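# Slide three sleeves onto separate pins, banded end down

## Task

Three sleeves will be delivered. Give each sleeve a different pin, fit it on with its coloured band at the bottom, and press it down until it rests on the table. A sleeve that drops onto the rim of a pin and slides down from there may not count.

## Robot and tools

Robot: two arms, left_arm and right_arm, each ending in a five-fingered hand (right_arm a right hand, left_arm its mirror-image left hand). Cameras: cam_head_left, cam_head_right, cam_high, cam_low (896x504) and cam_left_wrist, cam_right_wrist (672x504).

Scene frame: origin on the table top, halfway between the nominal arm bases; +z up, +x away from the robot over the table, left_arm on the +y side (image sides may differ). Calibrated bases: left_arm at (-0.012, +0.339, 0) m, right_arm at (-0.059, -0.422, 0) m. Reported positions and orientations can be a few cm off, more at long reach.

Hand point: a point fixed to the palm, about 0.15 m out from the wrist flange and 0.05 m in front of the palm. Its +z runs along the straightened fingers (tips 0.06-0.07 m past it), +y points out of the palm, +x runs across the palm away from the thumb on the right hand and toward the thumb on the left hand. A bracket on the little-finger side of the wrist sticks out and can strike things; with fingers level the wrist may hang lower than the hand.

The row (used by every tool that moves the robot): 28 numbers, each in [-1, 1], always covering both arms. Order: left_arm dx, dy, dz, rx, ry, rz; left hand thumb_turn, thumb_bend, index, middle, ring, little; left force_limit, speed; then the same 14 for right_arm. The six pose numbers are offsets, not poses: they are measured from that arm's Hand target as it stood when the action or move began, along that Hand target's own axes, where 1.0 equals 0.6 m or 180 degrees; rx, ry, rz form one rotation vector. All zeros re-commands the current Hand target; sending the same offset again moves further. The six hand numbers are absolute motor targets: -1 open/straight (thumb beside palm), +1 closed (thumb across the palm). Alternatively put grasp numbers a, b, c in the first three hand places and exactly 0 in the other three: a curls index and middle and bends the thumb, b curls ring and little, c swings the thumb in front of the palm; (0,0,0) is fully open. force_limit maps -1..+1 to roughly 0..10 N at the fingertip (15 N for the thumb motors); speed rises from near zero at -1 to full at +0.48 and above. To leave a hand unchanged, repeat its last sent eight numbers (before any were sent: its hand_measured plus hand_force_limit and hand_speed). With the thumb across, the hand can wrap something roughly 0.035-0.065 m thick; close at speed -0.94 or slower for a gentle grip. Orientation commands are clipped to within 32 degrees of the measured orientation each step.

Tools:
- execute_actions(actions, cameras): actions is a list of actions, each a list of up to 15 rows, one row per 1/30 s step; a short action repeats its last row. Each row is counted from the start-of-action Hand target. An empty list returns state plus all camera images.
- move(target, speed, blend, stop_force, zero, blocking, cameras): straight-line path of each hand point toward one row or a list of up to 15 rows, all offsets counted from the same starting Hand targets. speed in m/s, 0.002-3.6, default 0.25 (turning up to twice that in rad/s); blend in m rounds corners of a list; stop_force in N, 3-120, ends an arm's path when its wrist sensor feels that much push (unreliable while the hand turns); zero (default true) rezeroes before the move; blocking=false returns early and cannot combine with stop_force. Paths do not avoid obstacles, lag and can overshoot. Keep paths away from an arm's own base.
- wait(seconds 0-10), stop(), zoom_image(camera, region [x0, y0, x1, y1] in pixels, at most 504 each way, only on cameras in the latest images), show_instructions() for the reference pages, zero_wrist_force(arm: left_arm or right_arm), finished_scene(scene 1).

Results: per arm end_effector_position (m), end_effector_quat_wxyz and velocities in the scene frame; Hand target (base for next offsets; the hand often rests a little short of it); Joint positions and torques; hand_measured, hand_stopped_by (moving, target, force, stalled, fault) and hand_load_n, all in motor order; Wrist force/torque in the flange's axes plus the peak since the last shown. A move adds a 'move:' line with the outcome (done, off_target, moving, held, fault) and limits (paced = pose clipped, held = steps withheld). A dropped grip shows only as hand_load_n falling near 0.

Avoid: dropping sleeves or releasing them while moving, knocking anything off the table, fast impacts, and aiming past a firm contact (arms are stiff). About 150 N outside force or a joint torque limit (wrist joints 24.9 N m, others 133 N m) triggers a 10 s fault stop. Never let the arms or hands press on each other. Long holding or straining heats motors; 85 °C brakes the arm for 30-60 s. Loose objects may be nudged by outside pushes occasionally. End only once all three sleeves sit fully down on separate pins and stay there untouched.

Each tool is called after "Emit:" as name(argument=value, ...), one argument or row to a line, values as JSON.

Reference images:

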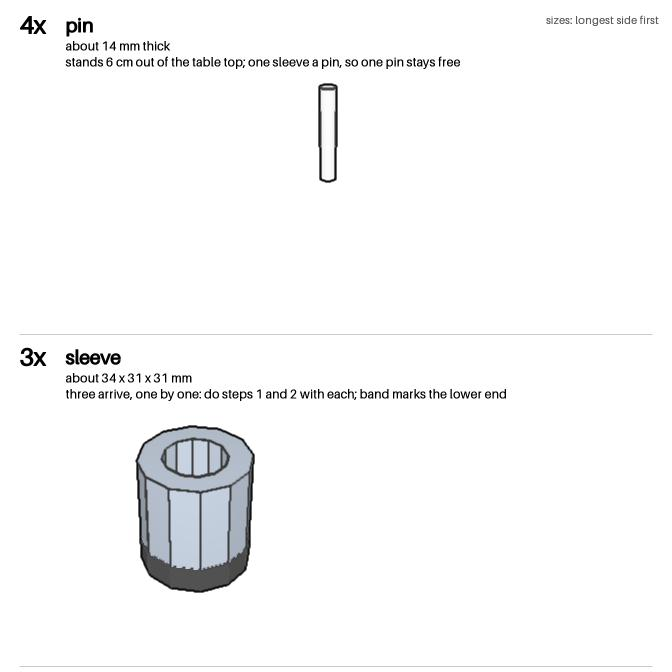

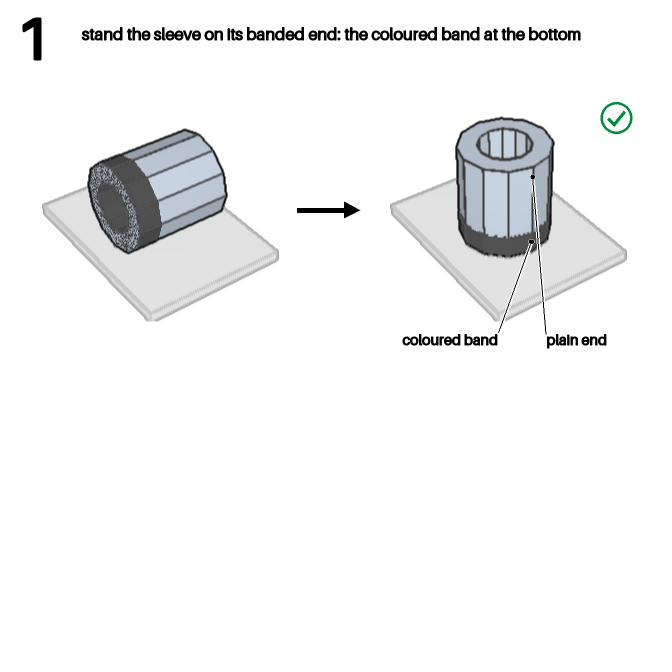

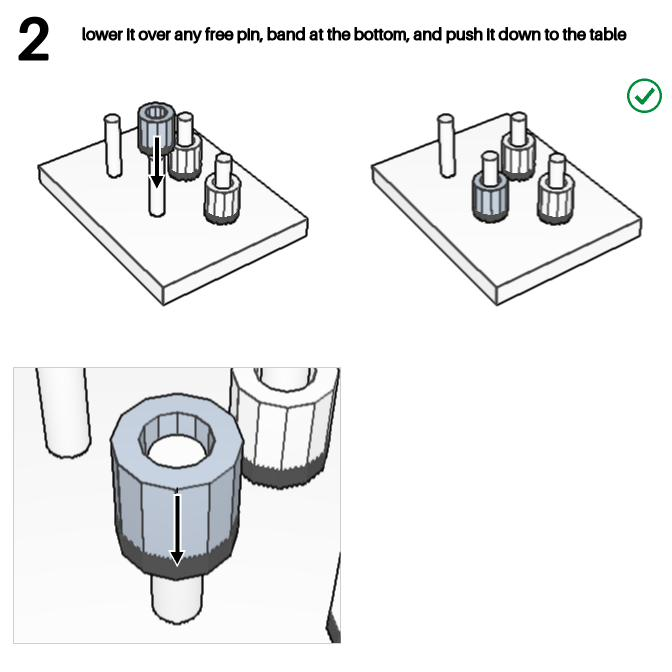

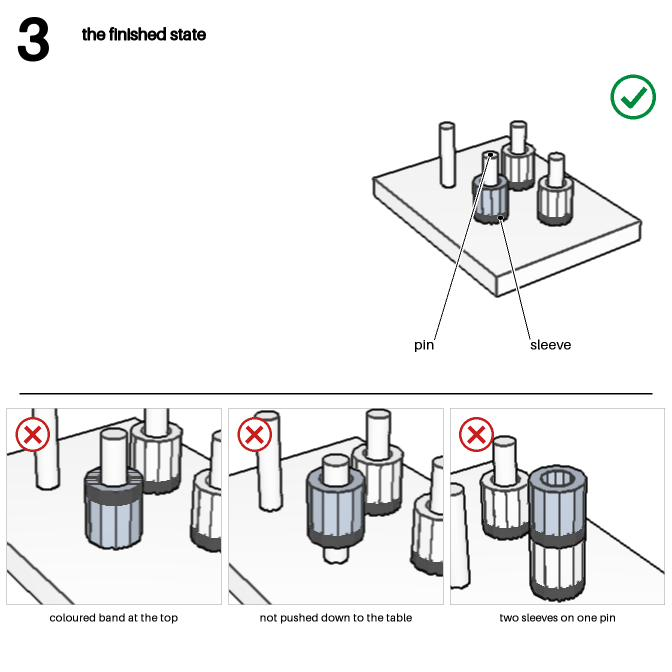

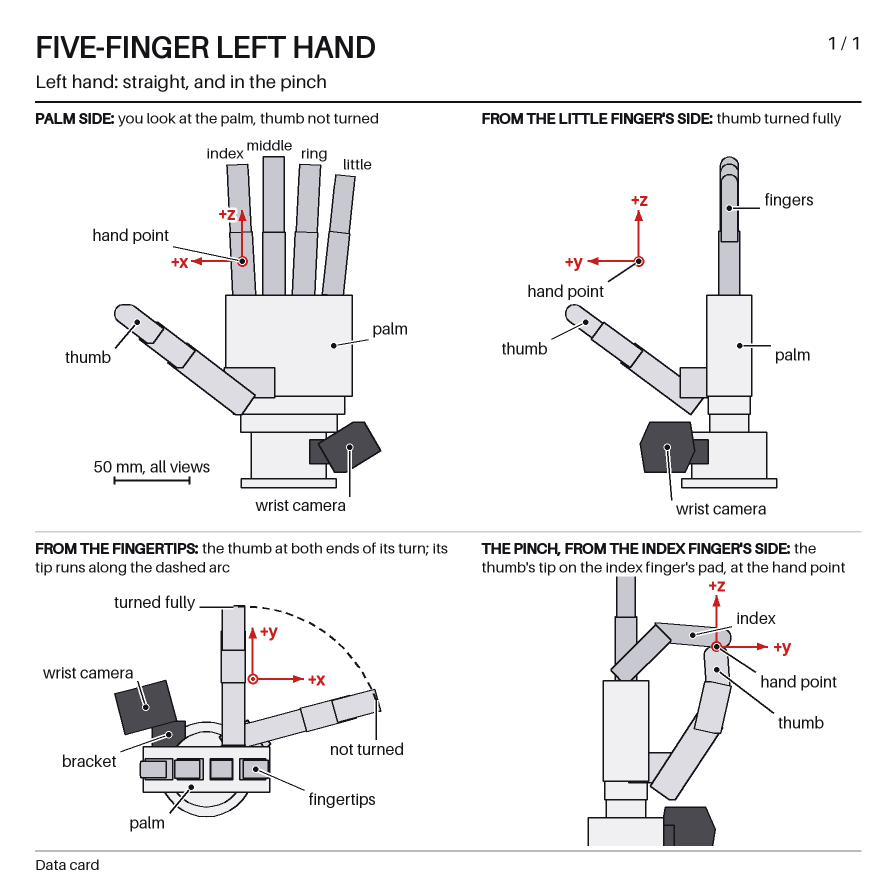

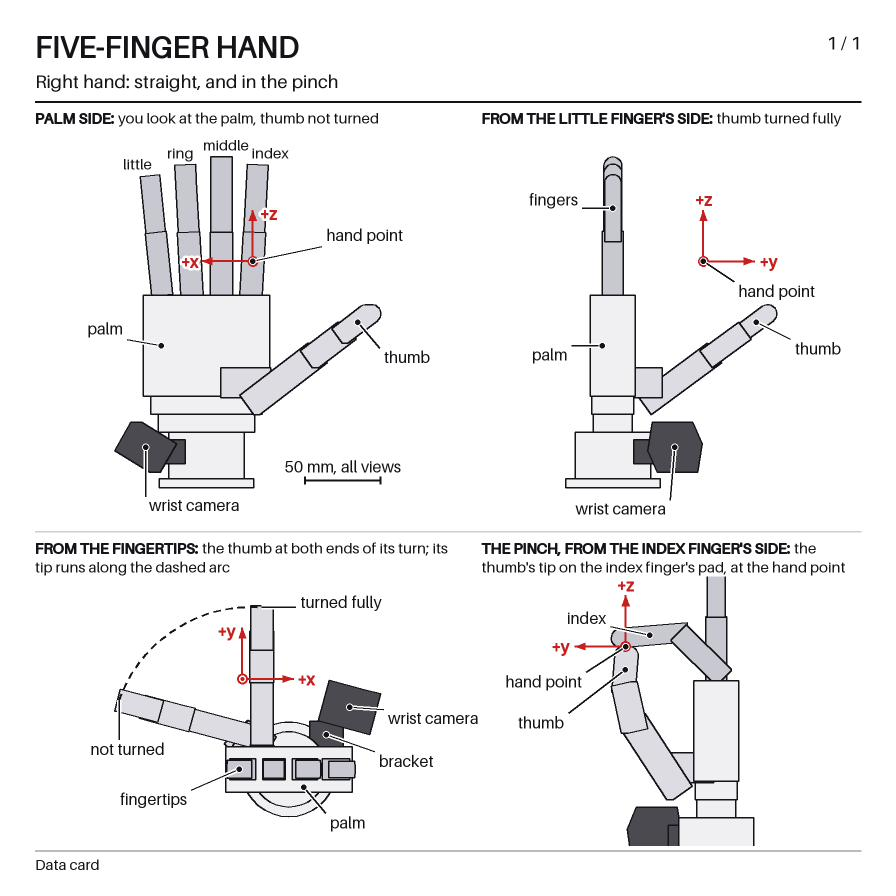

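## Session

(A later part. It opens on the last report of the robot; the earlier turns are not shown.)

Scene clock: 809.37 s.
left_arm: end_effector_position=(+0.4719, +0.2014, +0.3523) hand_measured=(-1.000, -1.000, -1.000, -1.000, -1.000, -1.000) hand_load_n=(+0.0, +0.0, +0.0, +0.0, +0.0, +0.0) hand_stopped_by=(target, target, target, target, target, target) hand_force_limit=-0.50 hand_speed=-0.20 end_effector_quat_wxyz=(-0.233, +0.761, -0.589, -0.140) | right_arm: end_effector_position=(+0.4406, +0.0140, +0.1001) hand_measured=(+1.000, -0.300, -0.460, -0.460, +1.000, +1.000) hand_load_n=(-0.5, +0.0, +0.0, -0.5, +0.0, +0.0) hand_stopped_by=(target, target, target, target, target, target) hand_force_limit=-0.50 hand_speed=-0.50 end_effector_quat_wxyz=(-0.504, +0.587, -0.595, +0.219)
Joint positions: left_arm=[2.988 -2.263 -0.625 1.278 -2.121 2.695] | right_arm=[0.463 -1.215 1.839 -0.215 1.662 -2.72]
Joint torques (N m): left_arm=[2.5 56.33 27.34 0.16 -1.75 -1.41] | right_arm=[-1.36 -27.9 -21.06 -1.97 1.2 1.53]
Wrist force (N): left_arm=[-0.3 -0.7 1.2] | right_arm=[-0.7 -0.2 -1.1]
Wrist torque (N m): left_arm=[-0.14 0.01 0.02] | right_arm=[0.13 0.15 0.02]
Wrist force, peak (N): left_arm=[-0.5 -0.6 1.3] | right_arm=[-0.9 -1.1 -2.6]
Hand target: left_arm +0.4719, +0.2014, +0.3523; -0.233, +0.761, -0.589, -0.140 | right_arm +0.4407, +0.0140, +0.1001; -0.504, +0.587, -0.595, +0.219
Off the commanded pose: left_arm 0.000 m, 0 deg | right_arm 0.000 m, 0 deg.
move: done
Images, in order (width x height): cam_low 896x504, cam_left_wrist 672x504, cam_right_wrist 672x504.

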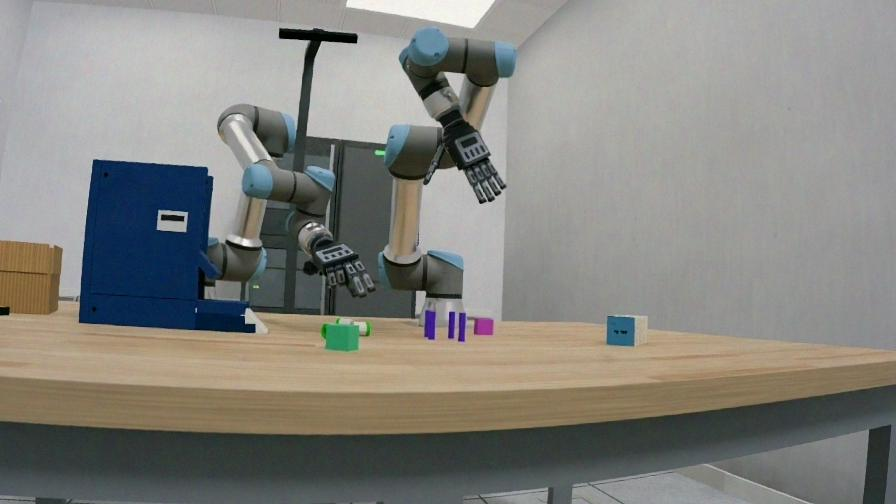

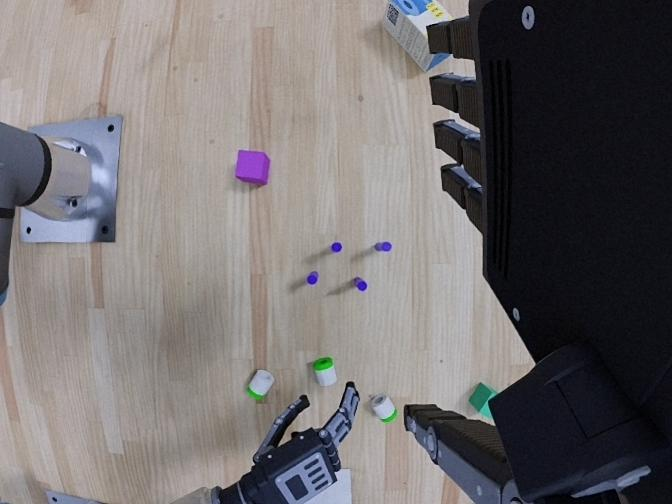

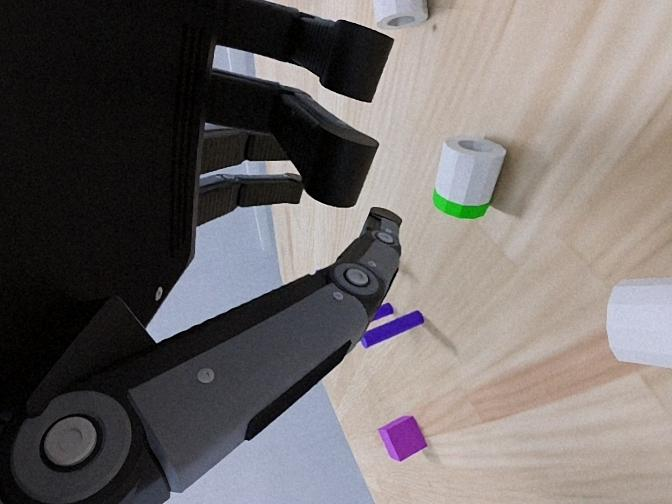

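Emit:
move(
  target=[0,0,0,0,0,0,-1,-1,-1,-1,-1,-1,-0.5,-0.2, 0.0478,0.1028,0.0542,0,0,0,1,-0.3,-0.46,-0.46,1,1,-0.5,-0.5],
  speed=0.08,
  stop_force=5,
  cameras=["cam_left_wrist","cam_right_wrist","cam_low"],
)

Emit:
zoom_image(
  camera="cam_left_wrist",
  region=[220, 300, 420, 450],
)

Emit:
zoom_image(
  camera="cam_right_wrist",
  region=[300, 120, 600, 345],
)

Emit:
zoom_image(
  camera="cam_low",
  region=[280, 230, 480, 360],
)

Scene clock: 818.93 s.
left_arm: end_effector_position=(+0.4719, +0.2014, +0.3523) hand_measured=(-1.000, -1.000, -1.000, -1.000, -1.000, -1.000) hand_load_n=(+0.0, +0.0, +0.0, +0.0, +0.0, +0.0) hand_stopped_by=(target, target, target, target, target, target) hand_force_limit=-0.50 hand_speed=-0.20 end_effector_quat_wxyz=(-0.233, +0.761, -0.589, -0.140) | right_arm: end_effector_position=(+0.4447, +0.0117, +0.0249) hand_measured=(+1.000, -0.300, -0.460, -0.460, +1.000, +1.000) hand_load_n=(+0.0, +0.0, +0.0, +0.0, +0.0, +0.0) hand_stopped_by=(target, target, target, target, target, target) hand_force_limit=-0.50 hand_speed=-0.50 end_effector_quat_wxyz=(-0.504, +0.587, -0.595, +0.219)
Joint positions: left_arm=[2.988 -2.263 -0.625 1.278 -2.121 2.695] | right_arm=[0.454 -1.091 1.897 -0.397 1.654 -2.723]
Joint torques (N m): left_arm=[2.3 54.54 26.75 0.09 -1.97 -1.76] | right_arm=[4.89 -47.69 -21.69 -2.27 2.3 1.09]
Wrist force (N): left_arm=[-0.3 -0.5 1.1] | right_arm=[-0.4 -0.2 -1.1]
Wrist torque (N m): left_arm=[-0.11 0.00 0.01] | right_arm=[0.14 0.14 0.02]
Wrist force, peak (N): left_arm=[-0.4 -0.5 1.3] | right_arm=[-0.8 -1.5 -1.6]
Hand target: left_arm +0.4719, +0.2014, +0.3523; -0.233, +0.761, -0.589, -0.140 | right_arm +0.4447, +0.0117, +0.0249; -0.504, +0.587, -0.595, +0.219
Off the commanded pose: left_arm 0.000 m, 0 deg | right_arm 0.000 m, 0 deg.
move: done
Images, in order (width x height): cam_low 896x504, cam_left_wrist 672x504, cam_right_wrist 672x504.

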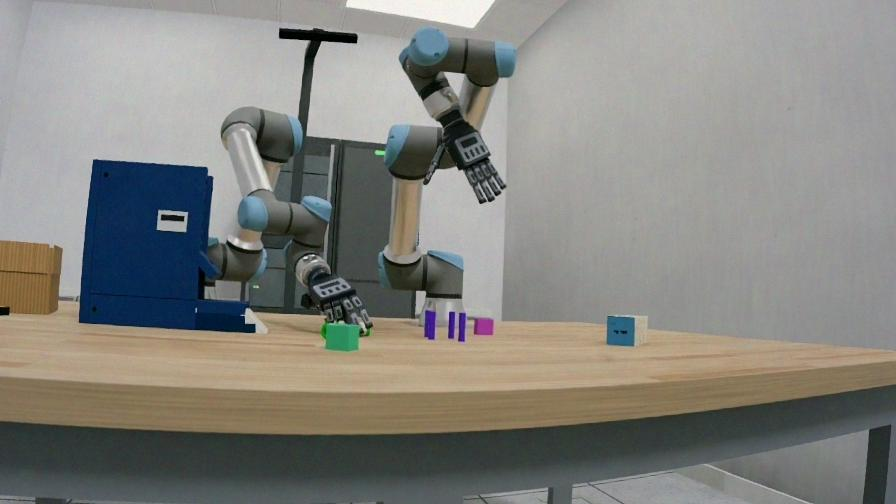

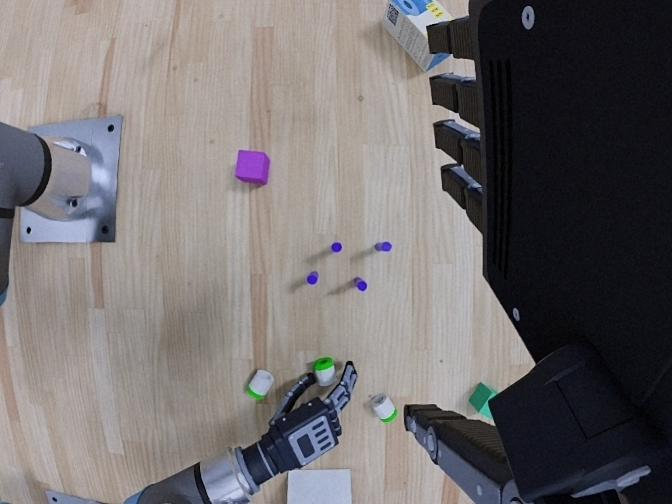

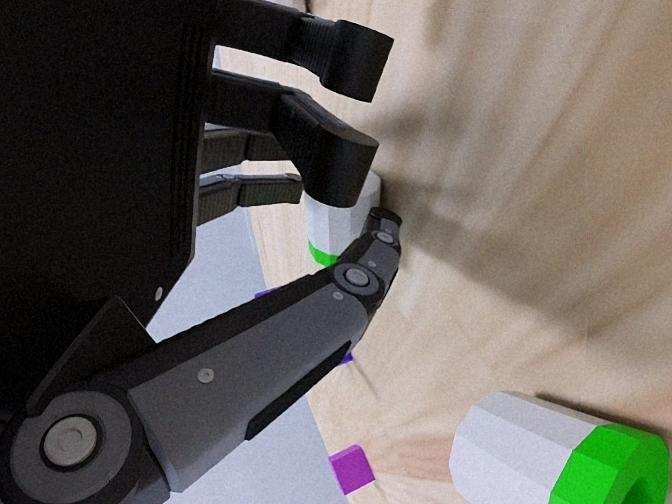

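Scaled by 2.520 from the camera's 672x504 image, which has a finer 960x720 frame.

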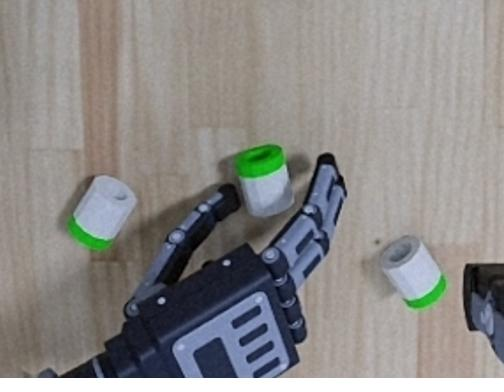

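Scaled by 1.680 from the camera's 672x504 image, which has a finer 960x720 frame.

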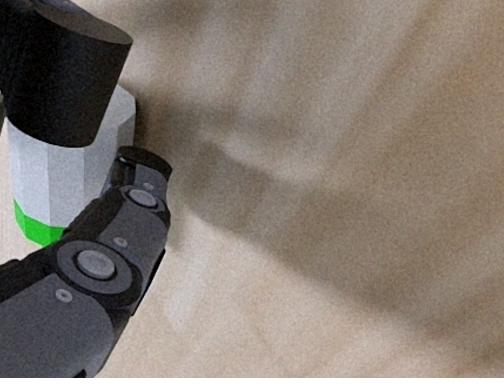

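Scaled by 2.520 from the camera's 896x504 image, which has a finer 1280x720 frame.

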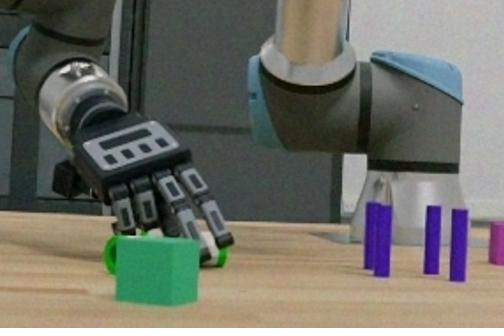

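Emit:
move(
  target=[0,0,0,0,0,0,-1,-1,-1,-1,-1,-1,-0.5,-0.2, 0,0,0,0,0,0,1,-0.3,0.2,0.2,1,1,-0.4,-0.9],
  cameras=["cam_left_wrist","cam_right_wrist","cam_low"],
)

Emit:
zoom_image(
  camera="cam_left_wrist",
  region=[220, 300, 420, 450],
)

Emit:
zoom_image(
  camera="cam_right_wrist",
  region=[260, 120, 560, 345],
)

Scene clock: 825.53 s.
left_arm: end_effector_position=(+0.4719, +0.2014, +0.3523) hand_measured=(-1.000, -1.000, -1.000, -1.000, -1.000, -1.000) hand_load_n=(+0.5, +0.0, +0.0, +0.0, +0.0, +0.0) hand_stopped_by=(target, target, target, target, target, target) hand_force_limit=-0.50 hand_speed=-0.20 end_effector_quat_wxyz=(-0.233, +0.761, -0.589, -0.140) | right_arm: end_effector_position=(+0.4448, +0.0117, +0.0249) hand_measured=(+1.000, -0.300, -0.090, -0.238, +1.000, +1.000) hand_load_n=(-0.5, +2.5, +4.0, +2.5, +0.0, +0.0) hand_stopped_by=(target, target, force, force, target, target) hand_force_limit=-0.40 hand_speed=-0.90 end_effector_quat_wxyz=(-0.504, +0.587, -0.595, +0.219)
Joint positions: left_arm=[2.988 -2.263 -0.625 1.278 -2.121 2.695] | right_arm=[0.454 -1.091 1.897 -0.397 1.654 -2.723]
Joint torques (N m): left_arm=[2.14 54.82 26.17 0.07 -1.76 -1.67] | right_arm=[4.84 -33.94 -8.63 3.27 2.35 1.55]
Wrist force (N): left_arm=[-0.3 -0.5 1.0] | right_arm=[-3.0 -8.6 -2.9]
Wrist torque (N m): left_arm=[-0.11 -0.01 0.02] | right_arm=[0.17 0.11 -0.15]
Wrist force, peak (N): left_arm=[-0.5 -0.6 1.2] | right_arm=[-3.1 -8.7 -2.8]
Hand target: left_arm +0.4719, +0.2014, +0.3523; -0.233, +0.761, -0.589, -0.140 | right_arm +0.4447, +0.0117, +0.0249; -0.504, +0.587, -0.595, +0.219
Off the commanded pose: left_arm 0.000 m, 0 deg | right_arm 0.000 m, 0 deg.
move: done
Images, in order (width x height): cam_low 896x504, cam_left_wrist 672x504, cam_right_wrist 672x504.

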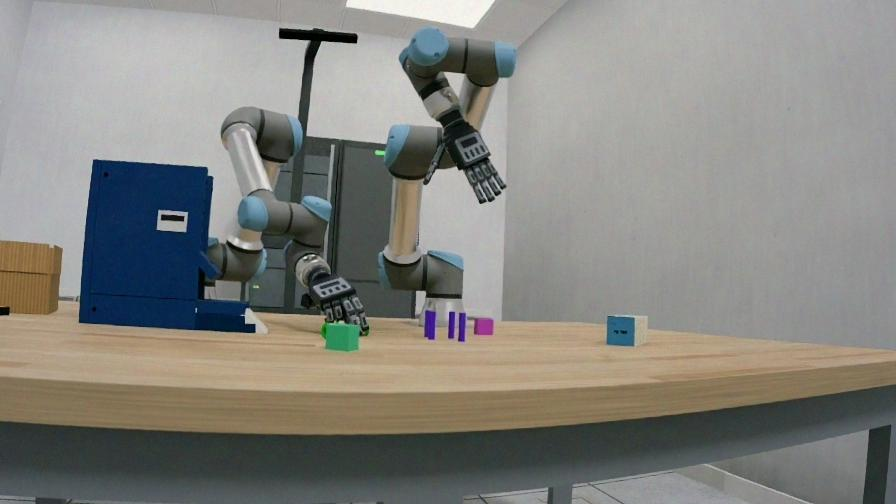

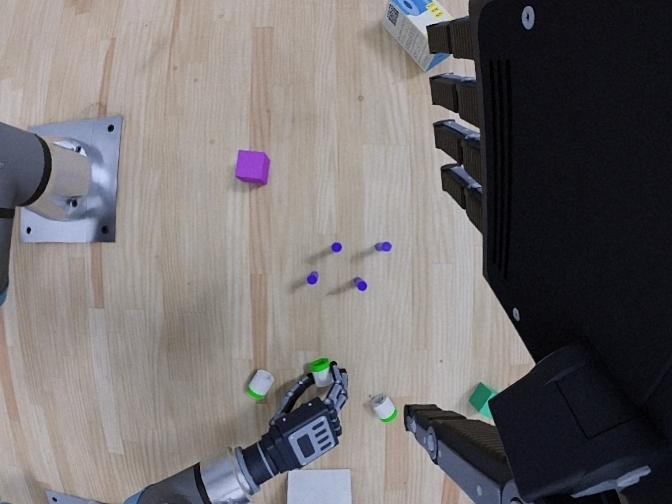

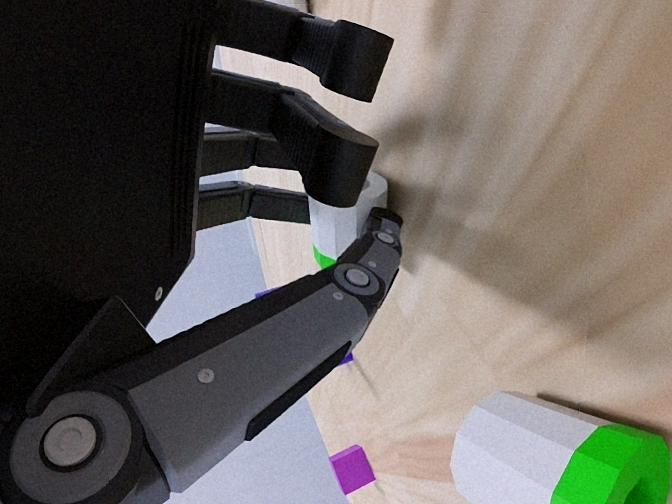

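Scaled by 2.520 from the camera's 672x504 image, which has a finer 960x720 frame.

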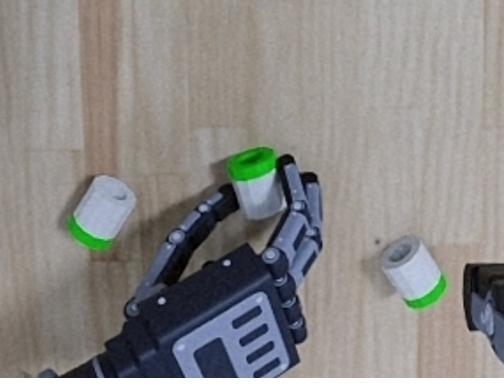

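Scaled by 1.680 from the camera's 672x504 image, which has a finer 960x720 frame.

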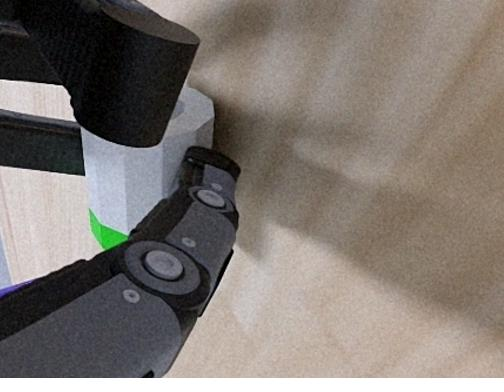

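Emit:
move(
  target=[0,0,0,0,0,0,-1,-1,-1,-1,-1,-1,-0.5,-0.2, -0.0285,-0.071,-0.0331,0,0,0,1,-0.3,0.2,0.2,1,1,-0.4,-0.9],
  speed=0.06,
  cameras=["cam_left_wrist","cam_right_wrist","cam_low"],
)

Emit:
zoom_image(
  camera="cam_left_wrist",
  region=[220, 300, 420, 450],
)

Emit:
zoom_image(
  camera="cam_right_wrist",
  region=[260, 120, 560, 345],
)

Emit:
zoom_image(
  camera="cam_low",
  region=[300, 230, 440, 345],
)

Scene clock: 829.47 s.
left_arm: end_effector_position=(+0.4719, +0.2014, +0.3523) hand_measured=(-1.000, -1.000, -1.000, -1.000, -1.000, -1.000) hand_load_n=(+0.0, +0.0, +0.0, +0.0, +0.0, +0.0) hand_stopped_by=(target, target, target, target, target, target) hand_force_limit=-0.50 hand_speed=-0.20 end_effector_quat_wxyz=(-0.233, +0.761, -0.589, -0.140) | right_arm: end_effector_position=(+0.4448, +0.0117, +0.0750) hand_measured=(+1.000, -0.300, -0.090, -0.238, +1.000, +1.000) hand_load_n=(-1.0, +3.5, +3.5, +0.0, +0.0, +0.0) hand_stopped_by=(target, target, force, force, target, target) hand_force_limit=-0.40 hand_speed=-0.90 end_effector_quat_wxyz=(-0.504, +0.587, -0.595, +0.219)
Joint positions: left_arm=[2.988 -2.263 -0.625 1.278 -2.121 2.695] | right_arm=[0.454 -1.175 1.86 -0.276 1.654 -2.723]
Joint torques (N m): left_arm=[0.74 54.97 26.47 0.09 -1.88 -1.55] | right_arm=[-5.32 -20.2 -10.74 -2.3 -0.02 0.62]
Wrist force (N): left_arm=[-0.5 -0.4 1.0] | right_arm=[-0.6 0.1 -1.2]
Wrist torque (N m): left_arm=[-0.08 0.03 -0.01] | right_arm=[0.15 0.17 0.01]
Wrist force, peak (N): left_arm=[-0.4 -0.6 1.2] | right_arm=[-3.7 -9.8 -2.4]
Hand target: left_arm +0.4719, +0.2014, +0.3523; -0.233, +0.761, -0.589, -0.140 | right_arm +0.4447, +0.0117, +0.0749; -0.504, +0.587, -0.595, +0.219
Off the commanded pose: left_arm 0.000 m, 0 deg | right_arm 0.000 m, 0 deg.
move: done
Images, in order (width x height): cam_low 896x504, cam_left_wrist 672x504, cam_right_wrist 672x504.

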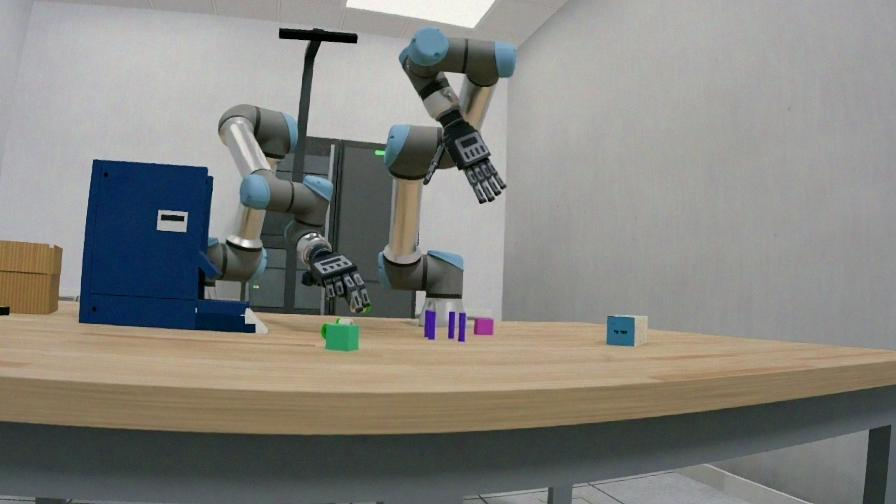

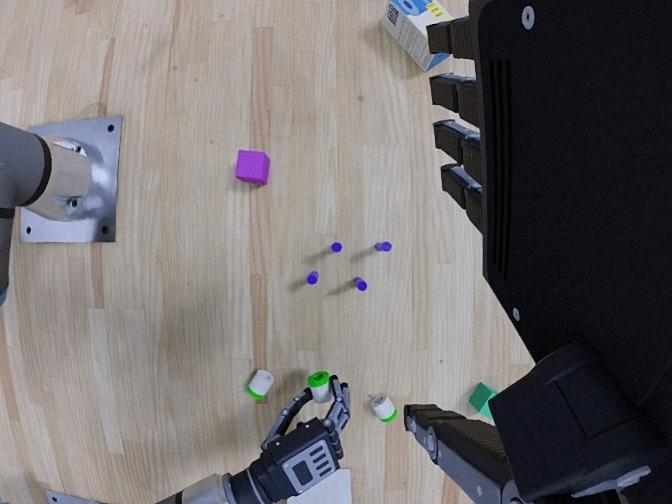

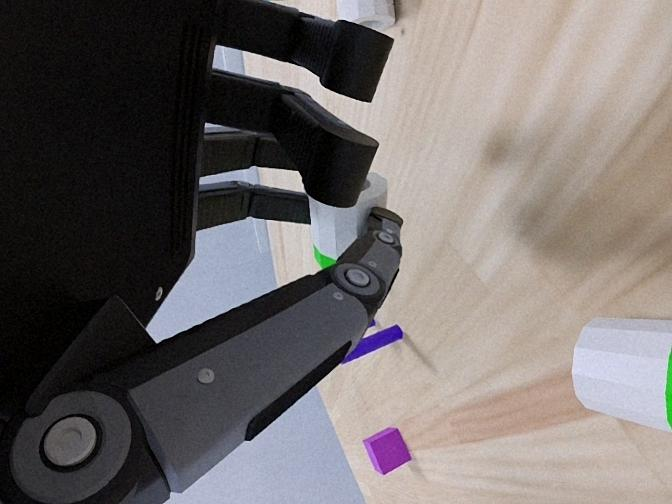

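Scaled by 2.520 from the camera's 672x504 image, which has a finer 960x720 frame.

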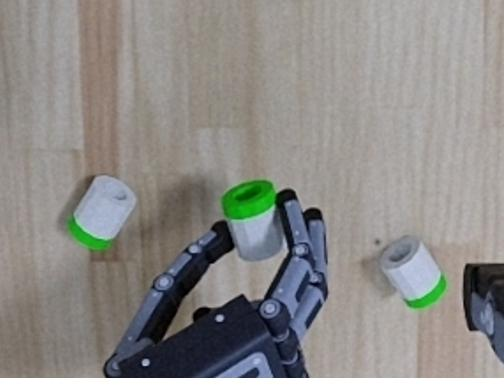

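Scaled by 1.680 from the camera's 672x504 image, which has a finer 960x720 frame.

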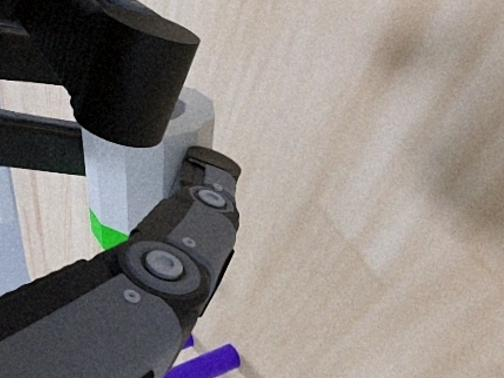

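Scaled by 3.600 from the camera's 896x504 image, which has a finer 1280x720 frame.

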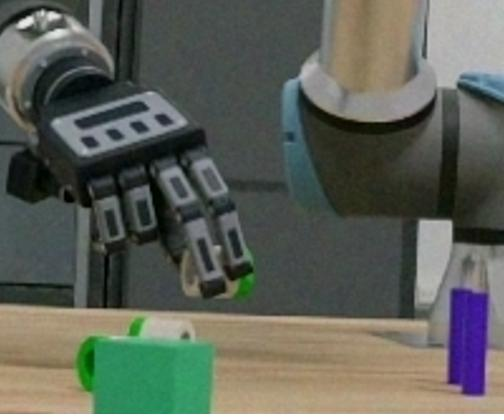

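Emit:
move(
  target=[0,0,0,0,0,0,-1,-1,-1,-1,-1,-1,-0.5,-0.2, 0,0,0,0,0,0,1,-0.3,0.2,0.25,1,1,-0.3,-0.9],
  cameras=["cam_left_wrist","cam_right_wrist"],
)

Emit:
zoom_image(
  camera="cam_left_wrist",
  region=[220, 300, 420, 450],
)

Emit:
zoom_image(
  camera="cam_right_wrist",
  region=[260, 120, 560, 345],
)

Scene clock: 833.80 s.
left_arm: end_effector_position=(+0.4719, +0.2014, +0.3523) hand_measured=(-1.000, -1.000, -1.000, -1.000, -1.000, -1.000) hand_load_n=(+0.0, +0.0, +0.0, +0.0, +0.0, +0.0) hand_stopped_by=(target, target, target, target, target, target) hand_force_limit=-0.50 hand_speed=-0.20 end_effector_quat_wxyz=(-0.233, +0.761, -0.589, -0.140) | right_arm: end_effector_position=(+0.4447, +0.0117, +0.0749) hand_measured=(+1.000, -0.302, -0.090, -0.100, +1.000, +1.000) hand_load_n=(+0.5, +5.5, +2.0, +3.5, +0.0, +0.0) hand_stopped_by=(target, target, force, force, target, target) hand_force_limit=-0.30 hand_speed=-0.90 end_effector_quat_wxyz=(-0.504, +0.587, -0.595, +0.219)
Joint positions: left_arm=[2.988 -2.263 -0.625 1.278 -2.121 2.695] | right_arm=[0.454 -1.174 1.86 -0.276 1.654 -2.723]
Joint torques (N m): left_arm=[1.45 54.89 25.77 -0.17 -1.74 -1.78] | right_arm=[-5.89 -21.22 -10.5 1.02 -2.43 -1.83]
Wrist force (N): left_arm=[-0.4 -0.4 1.1] | right_arm=[-0.6 -0.2 -1.4]
Wrist torque (N m): left_arm=[-0.09 0.01 0.00] | right_arm=[0.15 0.17 0.01]
Wrist force, peak (N): left_arm=[-0.4 -0.6 1.3] | right_arm=[-1.1 -0.4 -1.3]
Hand target: left_arm +0.4719, +0.2014, +0.3523; -0.233, +0.761, -0.589, -0.140 | right_arm +0.4447, +0.0117, +0.0749; -0.504, +0.587, -0.595, +0.219
Off the commanded pose: left_arm 0.000 m, 0 deg | right_arm 0.000 m, 0 deg.
move: done
Images, in order (width x height): cam_left_wrist 672x504, cam_right_wrist 672x504.

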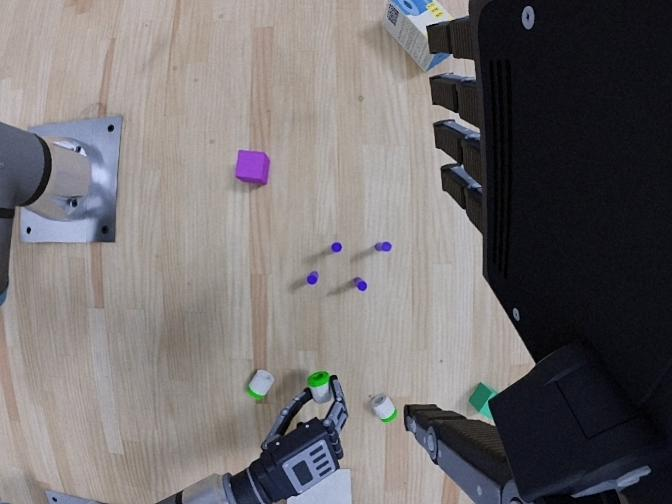

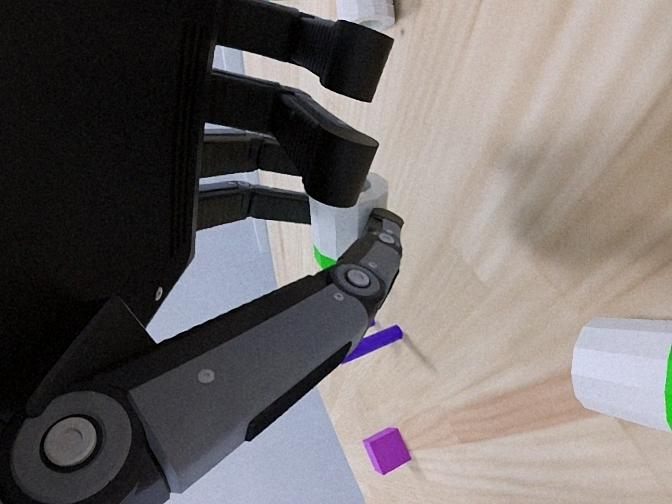

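Scaled by 2.520 from the camera's 672x504 image, which has a finer 960x720 frame.

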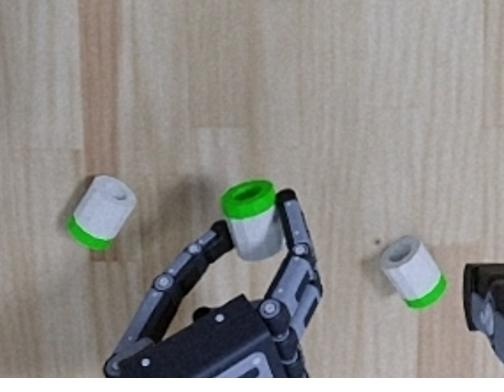

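Scaled by 1.680 from the camera's 672x504 image, which has a finer 960x720 frame.

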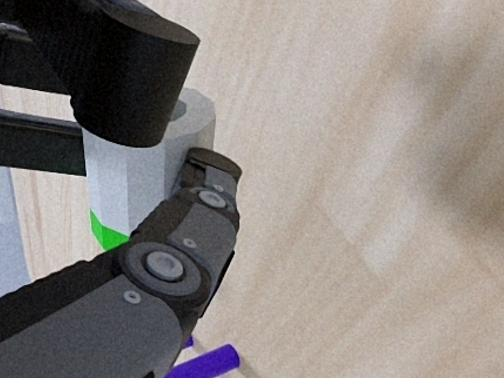

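Emit:
move(
  target=[
    [0,0,0,0,0,0,-1,-1,-1,-1,-1,-1,-0.5,-0.2, -0.0485,-0.1207,-0.0563,0,0,0,1,-0.3,0.2,0.25,1,1,-0.3,-0.9],
    [0,0,0,0,0,0,-1,-1,-1,-1,-1,-1,-0.5,-0.2, -0.2305,-0.1045,0.0238,0.0044,0.203,-0.4572,1,-0.3,0.2,0.25,1,1,-0.3,-0.9],
    [0,0,0,0,0,0,-1,-1,-1,-1,-1,-1,-0.5,-0.2, -0.331,-0.0115,0.1207,0.0044,0.203,-0.4572,1,-0.3,0.2,0.25,1,1,-0.3,-0.9],
  ],
  speed=[0.15,0.3,0.15],
  blend=[0.02,0.02,0],
  cameras=["all"],
)

Emit:
zoom_image(
  camera="cam_left_wrist",
  region=[220, 150, 472, 340],
)

Emit:
zoom_image(
  camera="cam_low",
  region=[380, 230, 520, 350],
)

Emit:
zoom_image(
  camera="cam_right_wrist",
  region=[260, 120, 560, 345],
)

Scene clock: 855.00 s.
left_arm: end_effector_position=(+0.4719, +0.2014, +0.3523) hand_measured=(-1.000, -1.000, -1.000, -1.000, -1.000, -1.000) hand_load_n=(+0.0, +0.0, +0.0, +0.0, +0.0, +0.0) hand_stopped_by=(target, target, target, target, target, target) hand_force_limit=-0.50 hand_speed=-0.20 end_effector_quat_wxyz=(-0.233, +0.761, -0.589, -0.140) | right_arm: end_effector_position=(+0.4500, +0.0557, +0.1637) hand_measured=(+1.000, -0.302, -0.090, -0.100, +1.000, +1.000) hand_load_n=(+1.0, +5.0, +2.5, +3.0, +0.0, +0.0) hand_stopped_by=(target, target, force, force, target, target) hand_force_limit=-0.30 hand_speed=-0.90 end_effector_quat_wxyz=(-0.357, +0.692, -0.473, +0.412)
Joint positions: left_arm=[2.988 -2.263 -0.625 1.278 -2.121 2.695] | right_arm=[0.701 -1.089 1.415 0.164 2.107 -3.133]
Joint torques (N m): left_arm=[0.29 51.89 25.8 0.02 -1.87 -1.56] | right_arm=[-6.63 -51.16 -13.78 -1.86 -2.18 2.19]
Wrist force (N): left_arm=[-0.5 -0.3 1.1] | right_arm=[-0.9 -0.3 -1.8]
Wrist torque (N m): left_arm=[-0.09 0.02 -0.01] | right_arm=[0.20 0.29 -0.09]
Wrist force, peak (N): left_arm=[-0.3 -0.7 1.3] | right_arm=[-5.4 0.4 -2.3]
Hand target: left_arm +0.4719, +0.2014, +0.3523; -0.233, +0.761, -0.589, -0.140 | right_arm +0.4500, +0.0557, +0.1638; -0.357, +0.692, -0.473, +0.412 (not the last commanded pose)
Off the commanded pose: left_arm 0.000 m, 0 deg | right_arm 0.168 m, 57 deg.
move: held (right_arm; a check stopped the path); path passed 1 of 3 targets; limits=held
pose unreachable (right arm): on one or more control steps of this call, first in action 0 (counted from 0), this arm could not follow its commanded pose, so it was not sent that pose on those steps. It may still have moved: this result reports where it is.
cause: moving toward the commanded pose would bring a part of the arm too close to another arm (a part of this arm just beyond joint 4 (wrist 1) and a part of the left arm just beyond its joint 2 (shoulder lift), along the way the arms are being sent, or toward where that arm still pushes).

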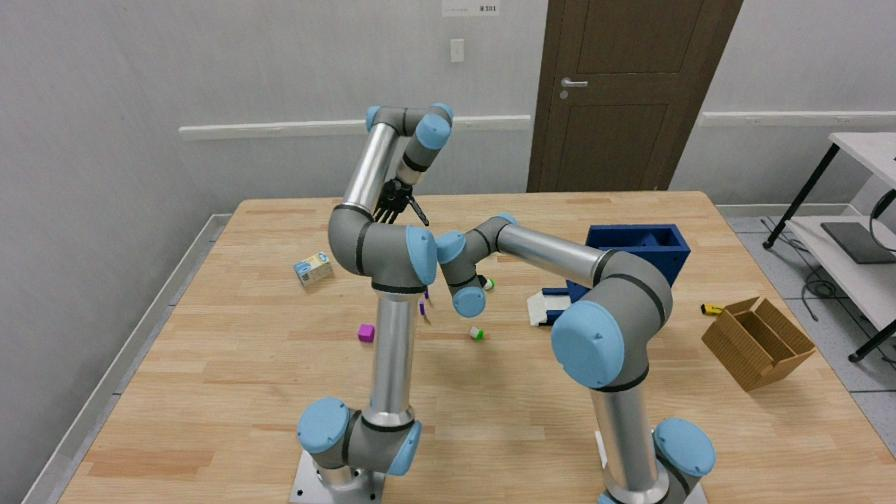

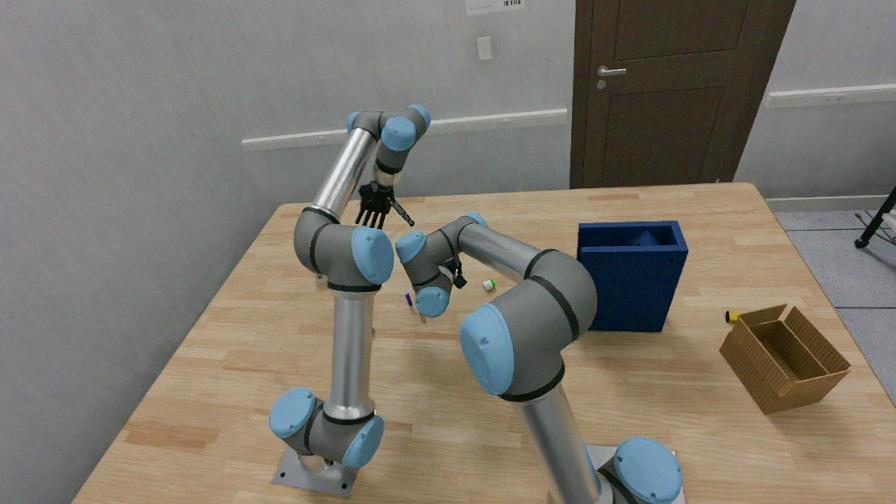

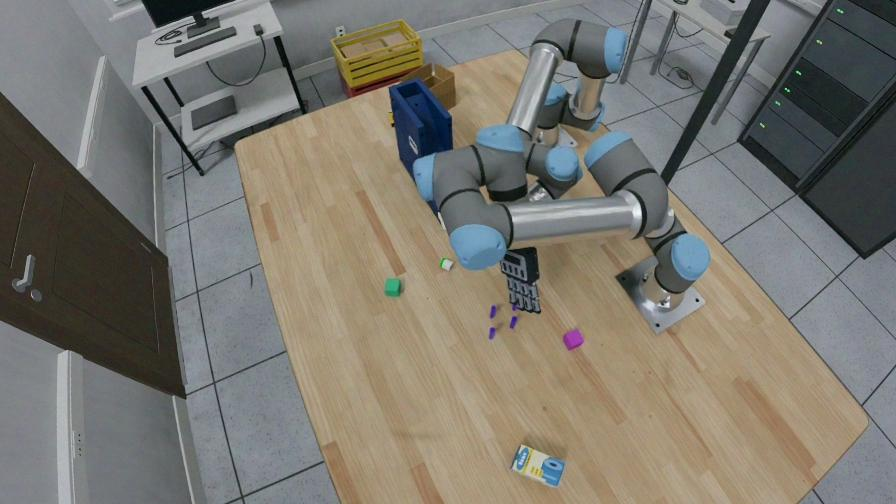

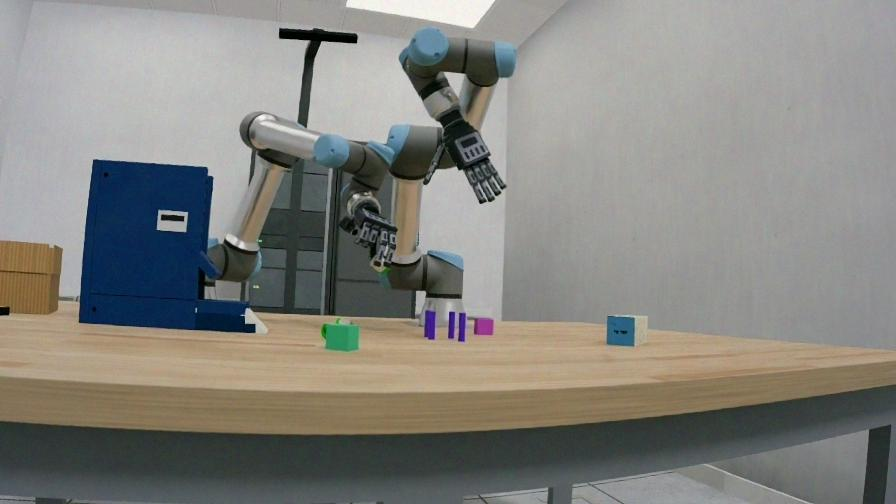

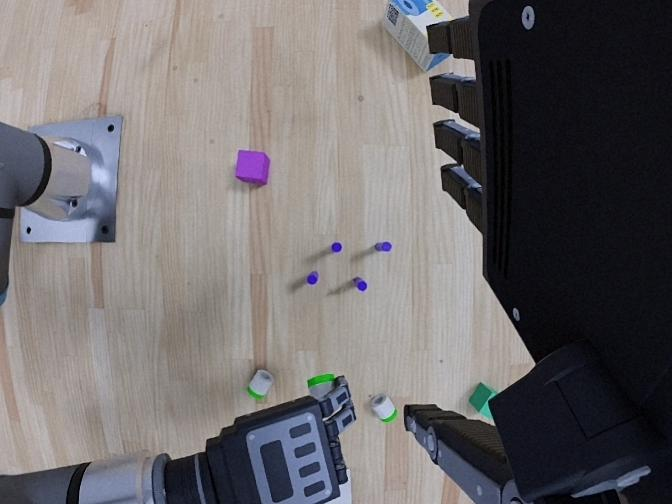

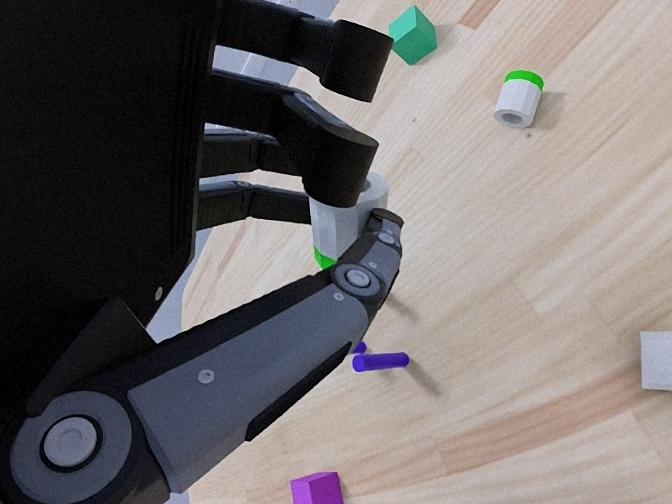

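Scaled by 2.000 from the camera's 672x504 image, which has a finer 960x720 frame.

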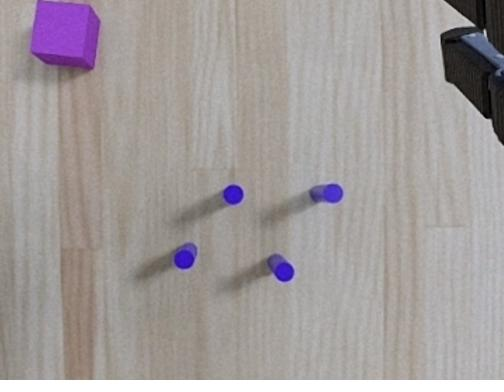

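Scaled by 3.600 from the camera's 896x504 image, which has a finer 1280x720 frame.

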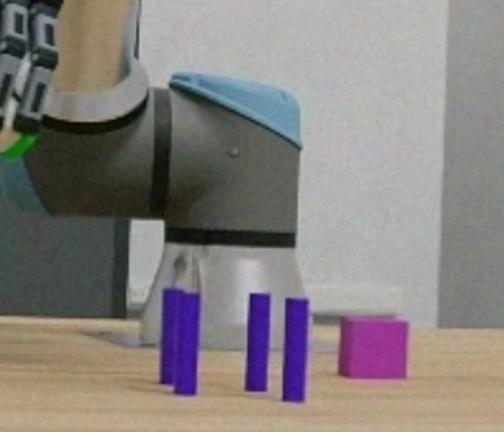

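Scaled by 1.680 from the camera's 672x504 image, which has a finer 960x720 frame.

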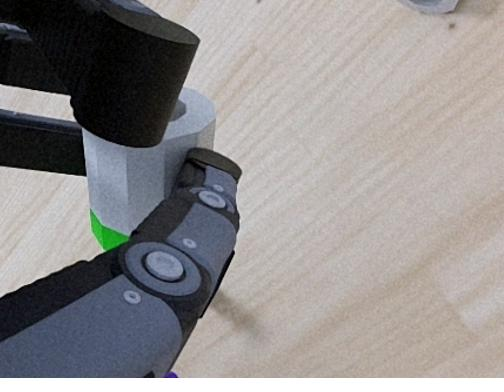

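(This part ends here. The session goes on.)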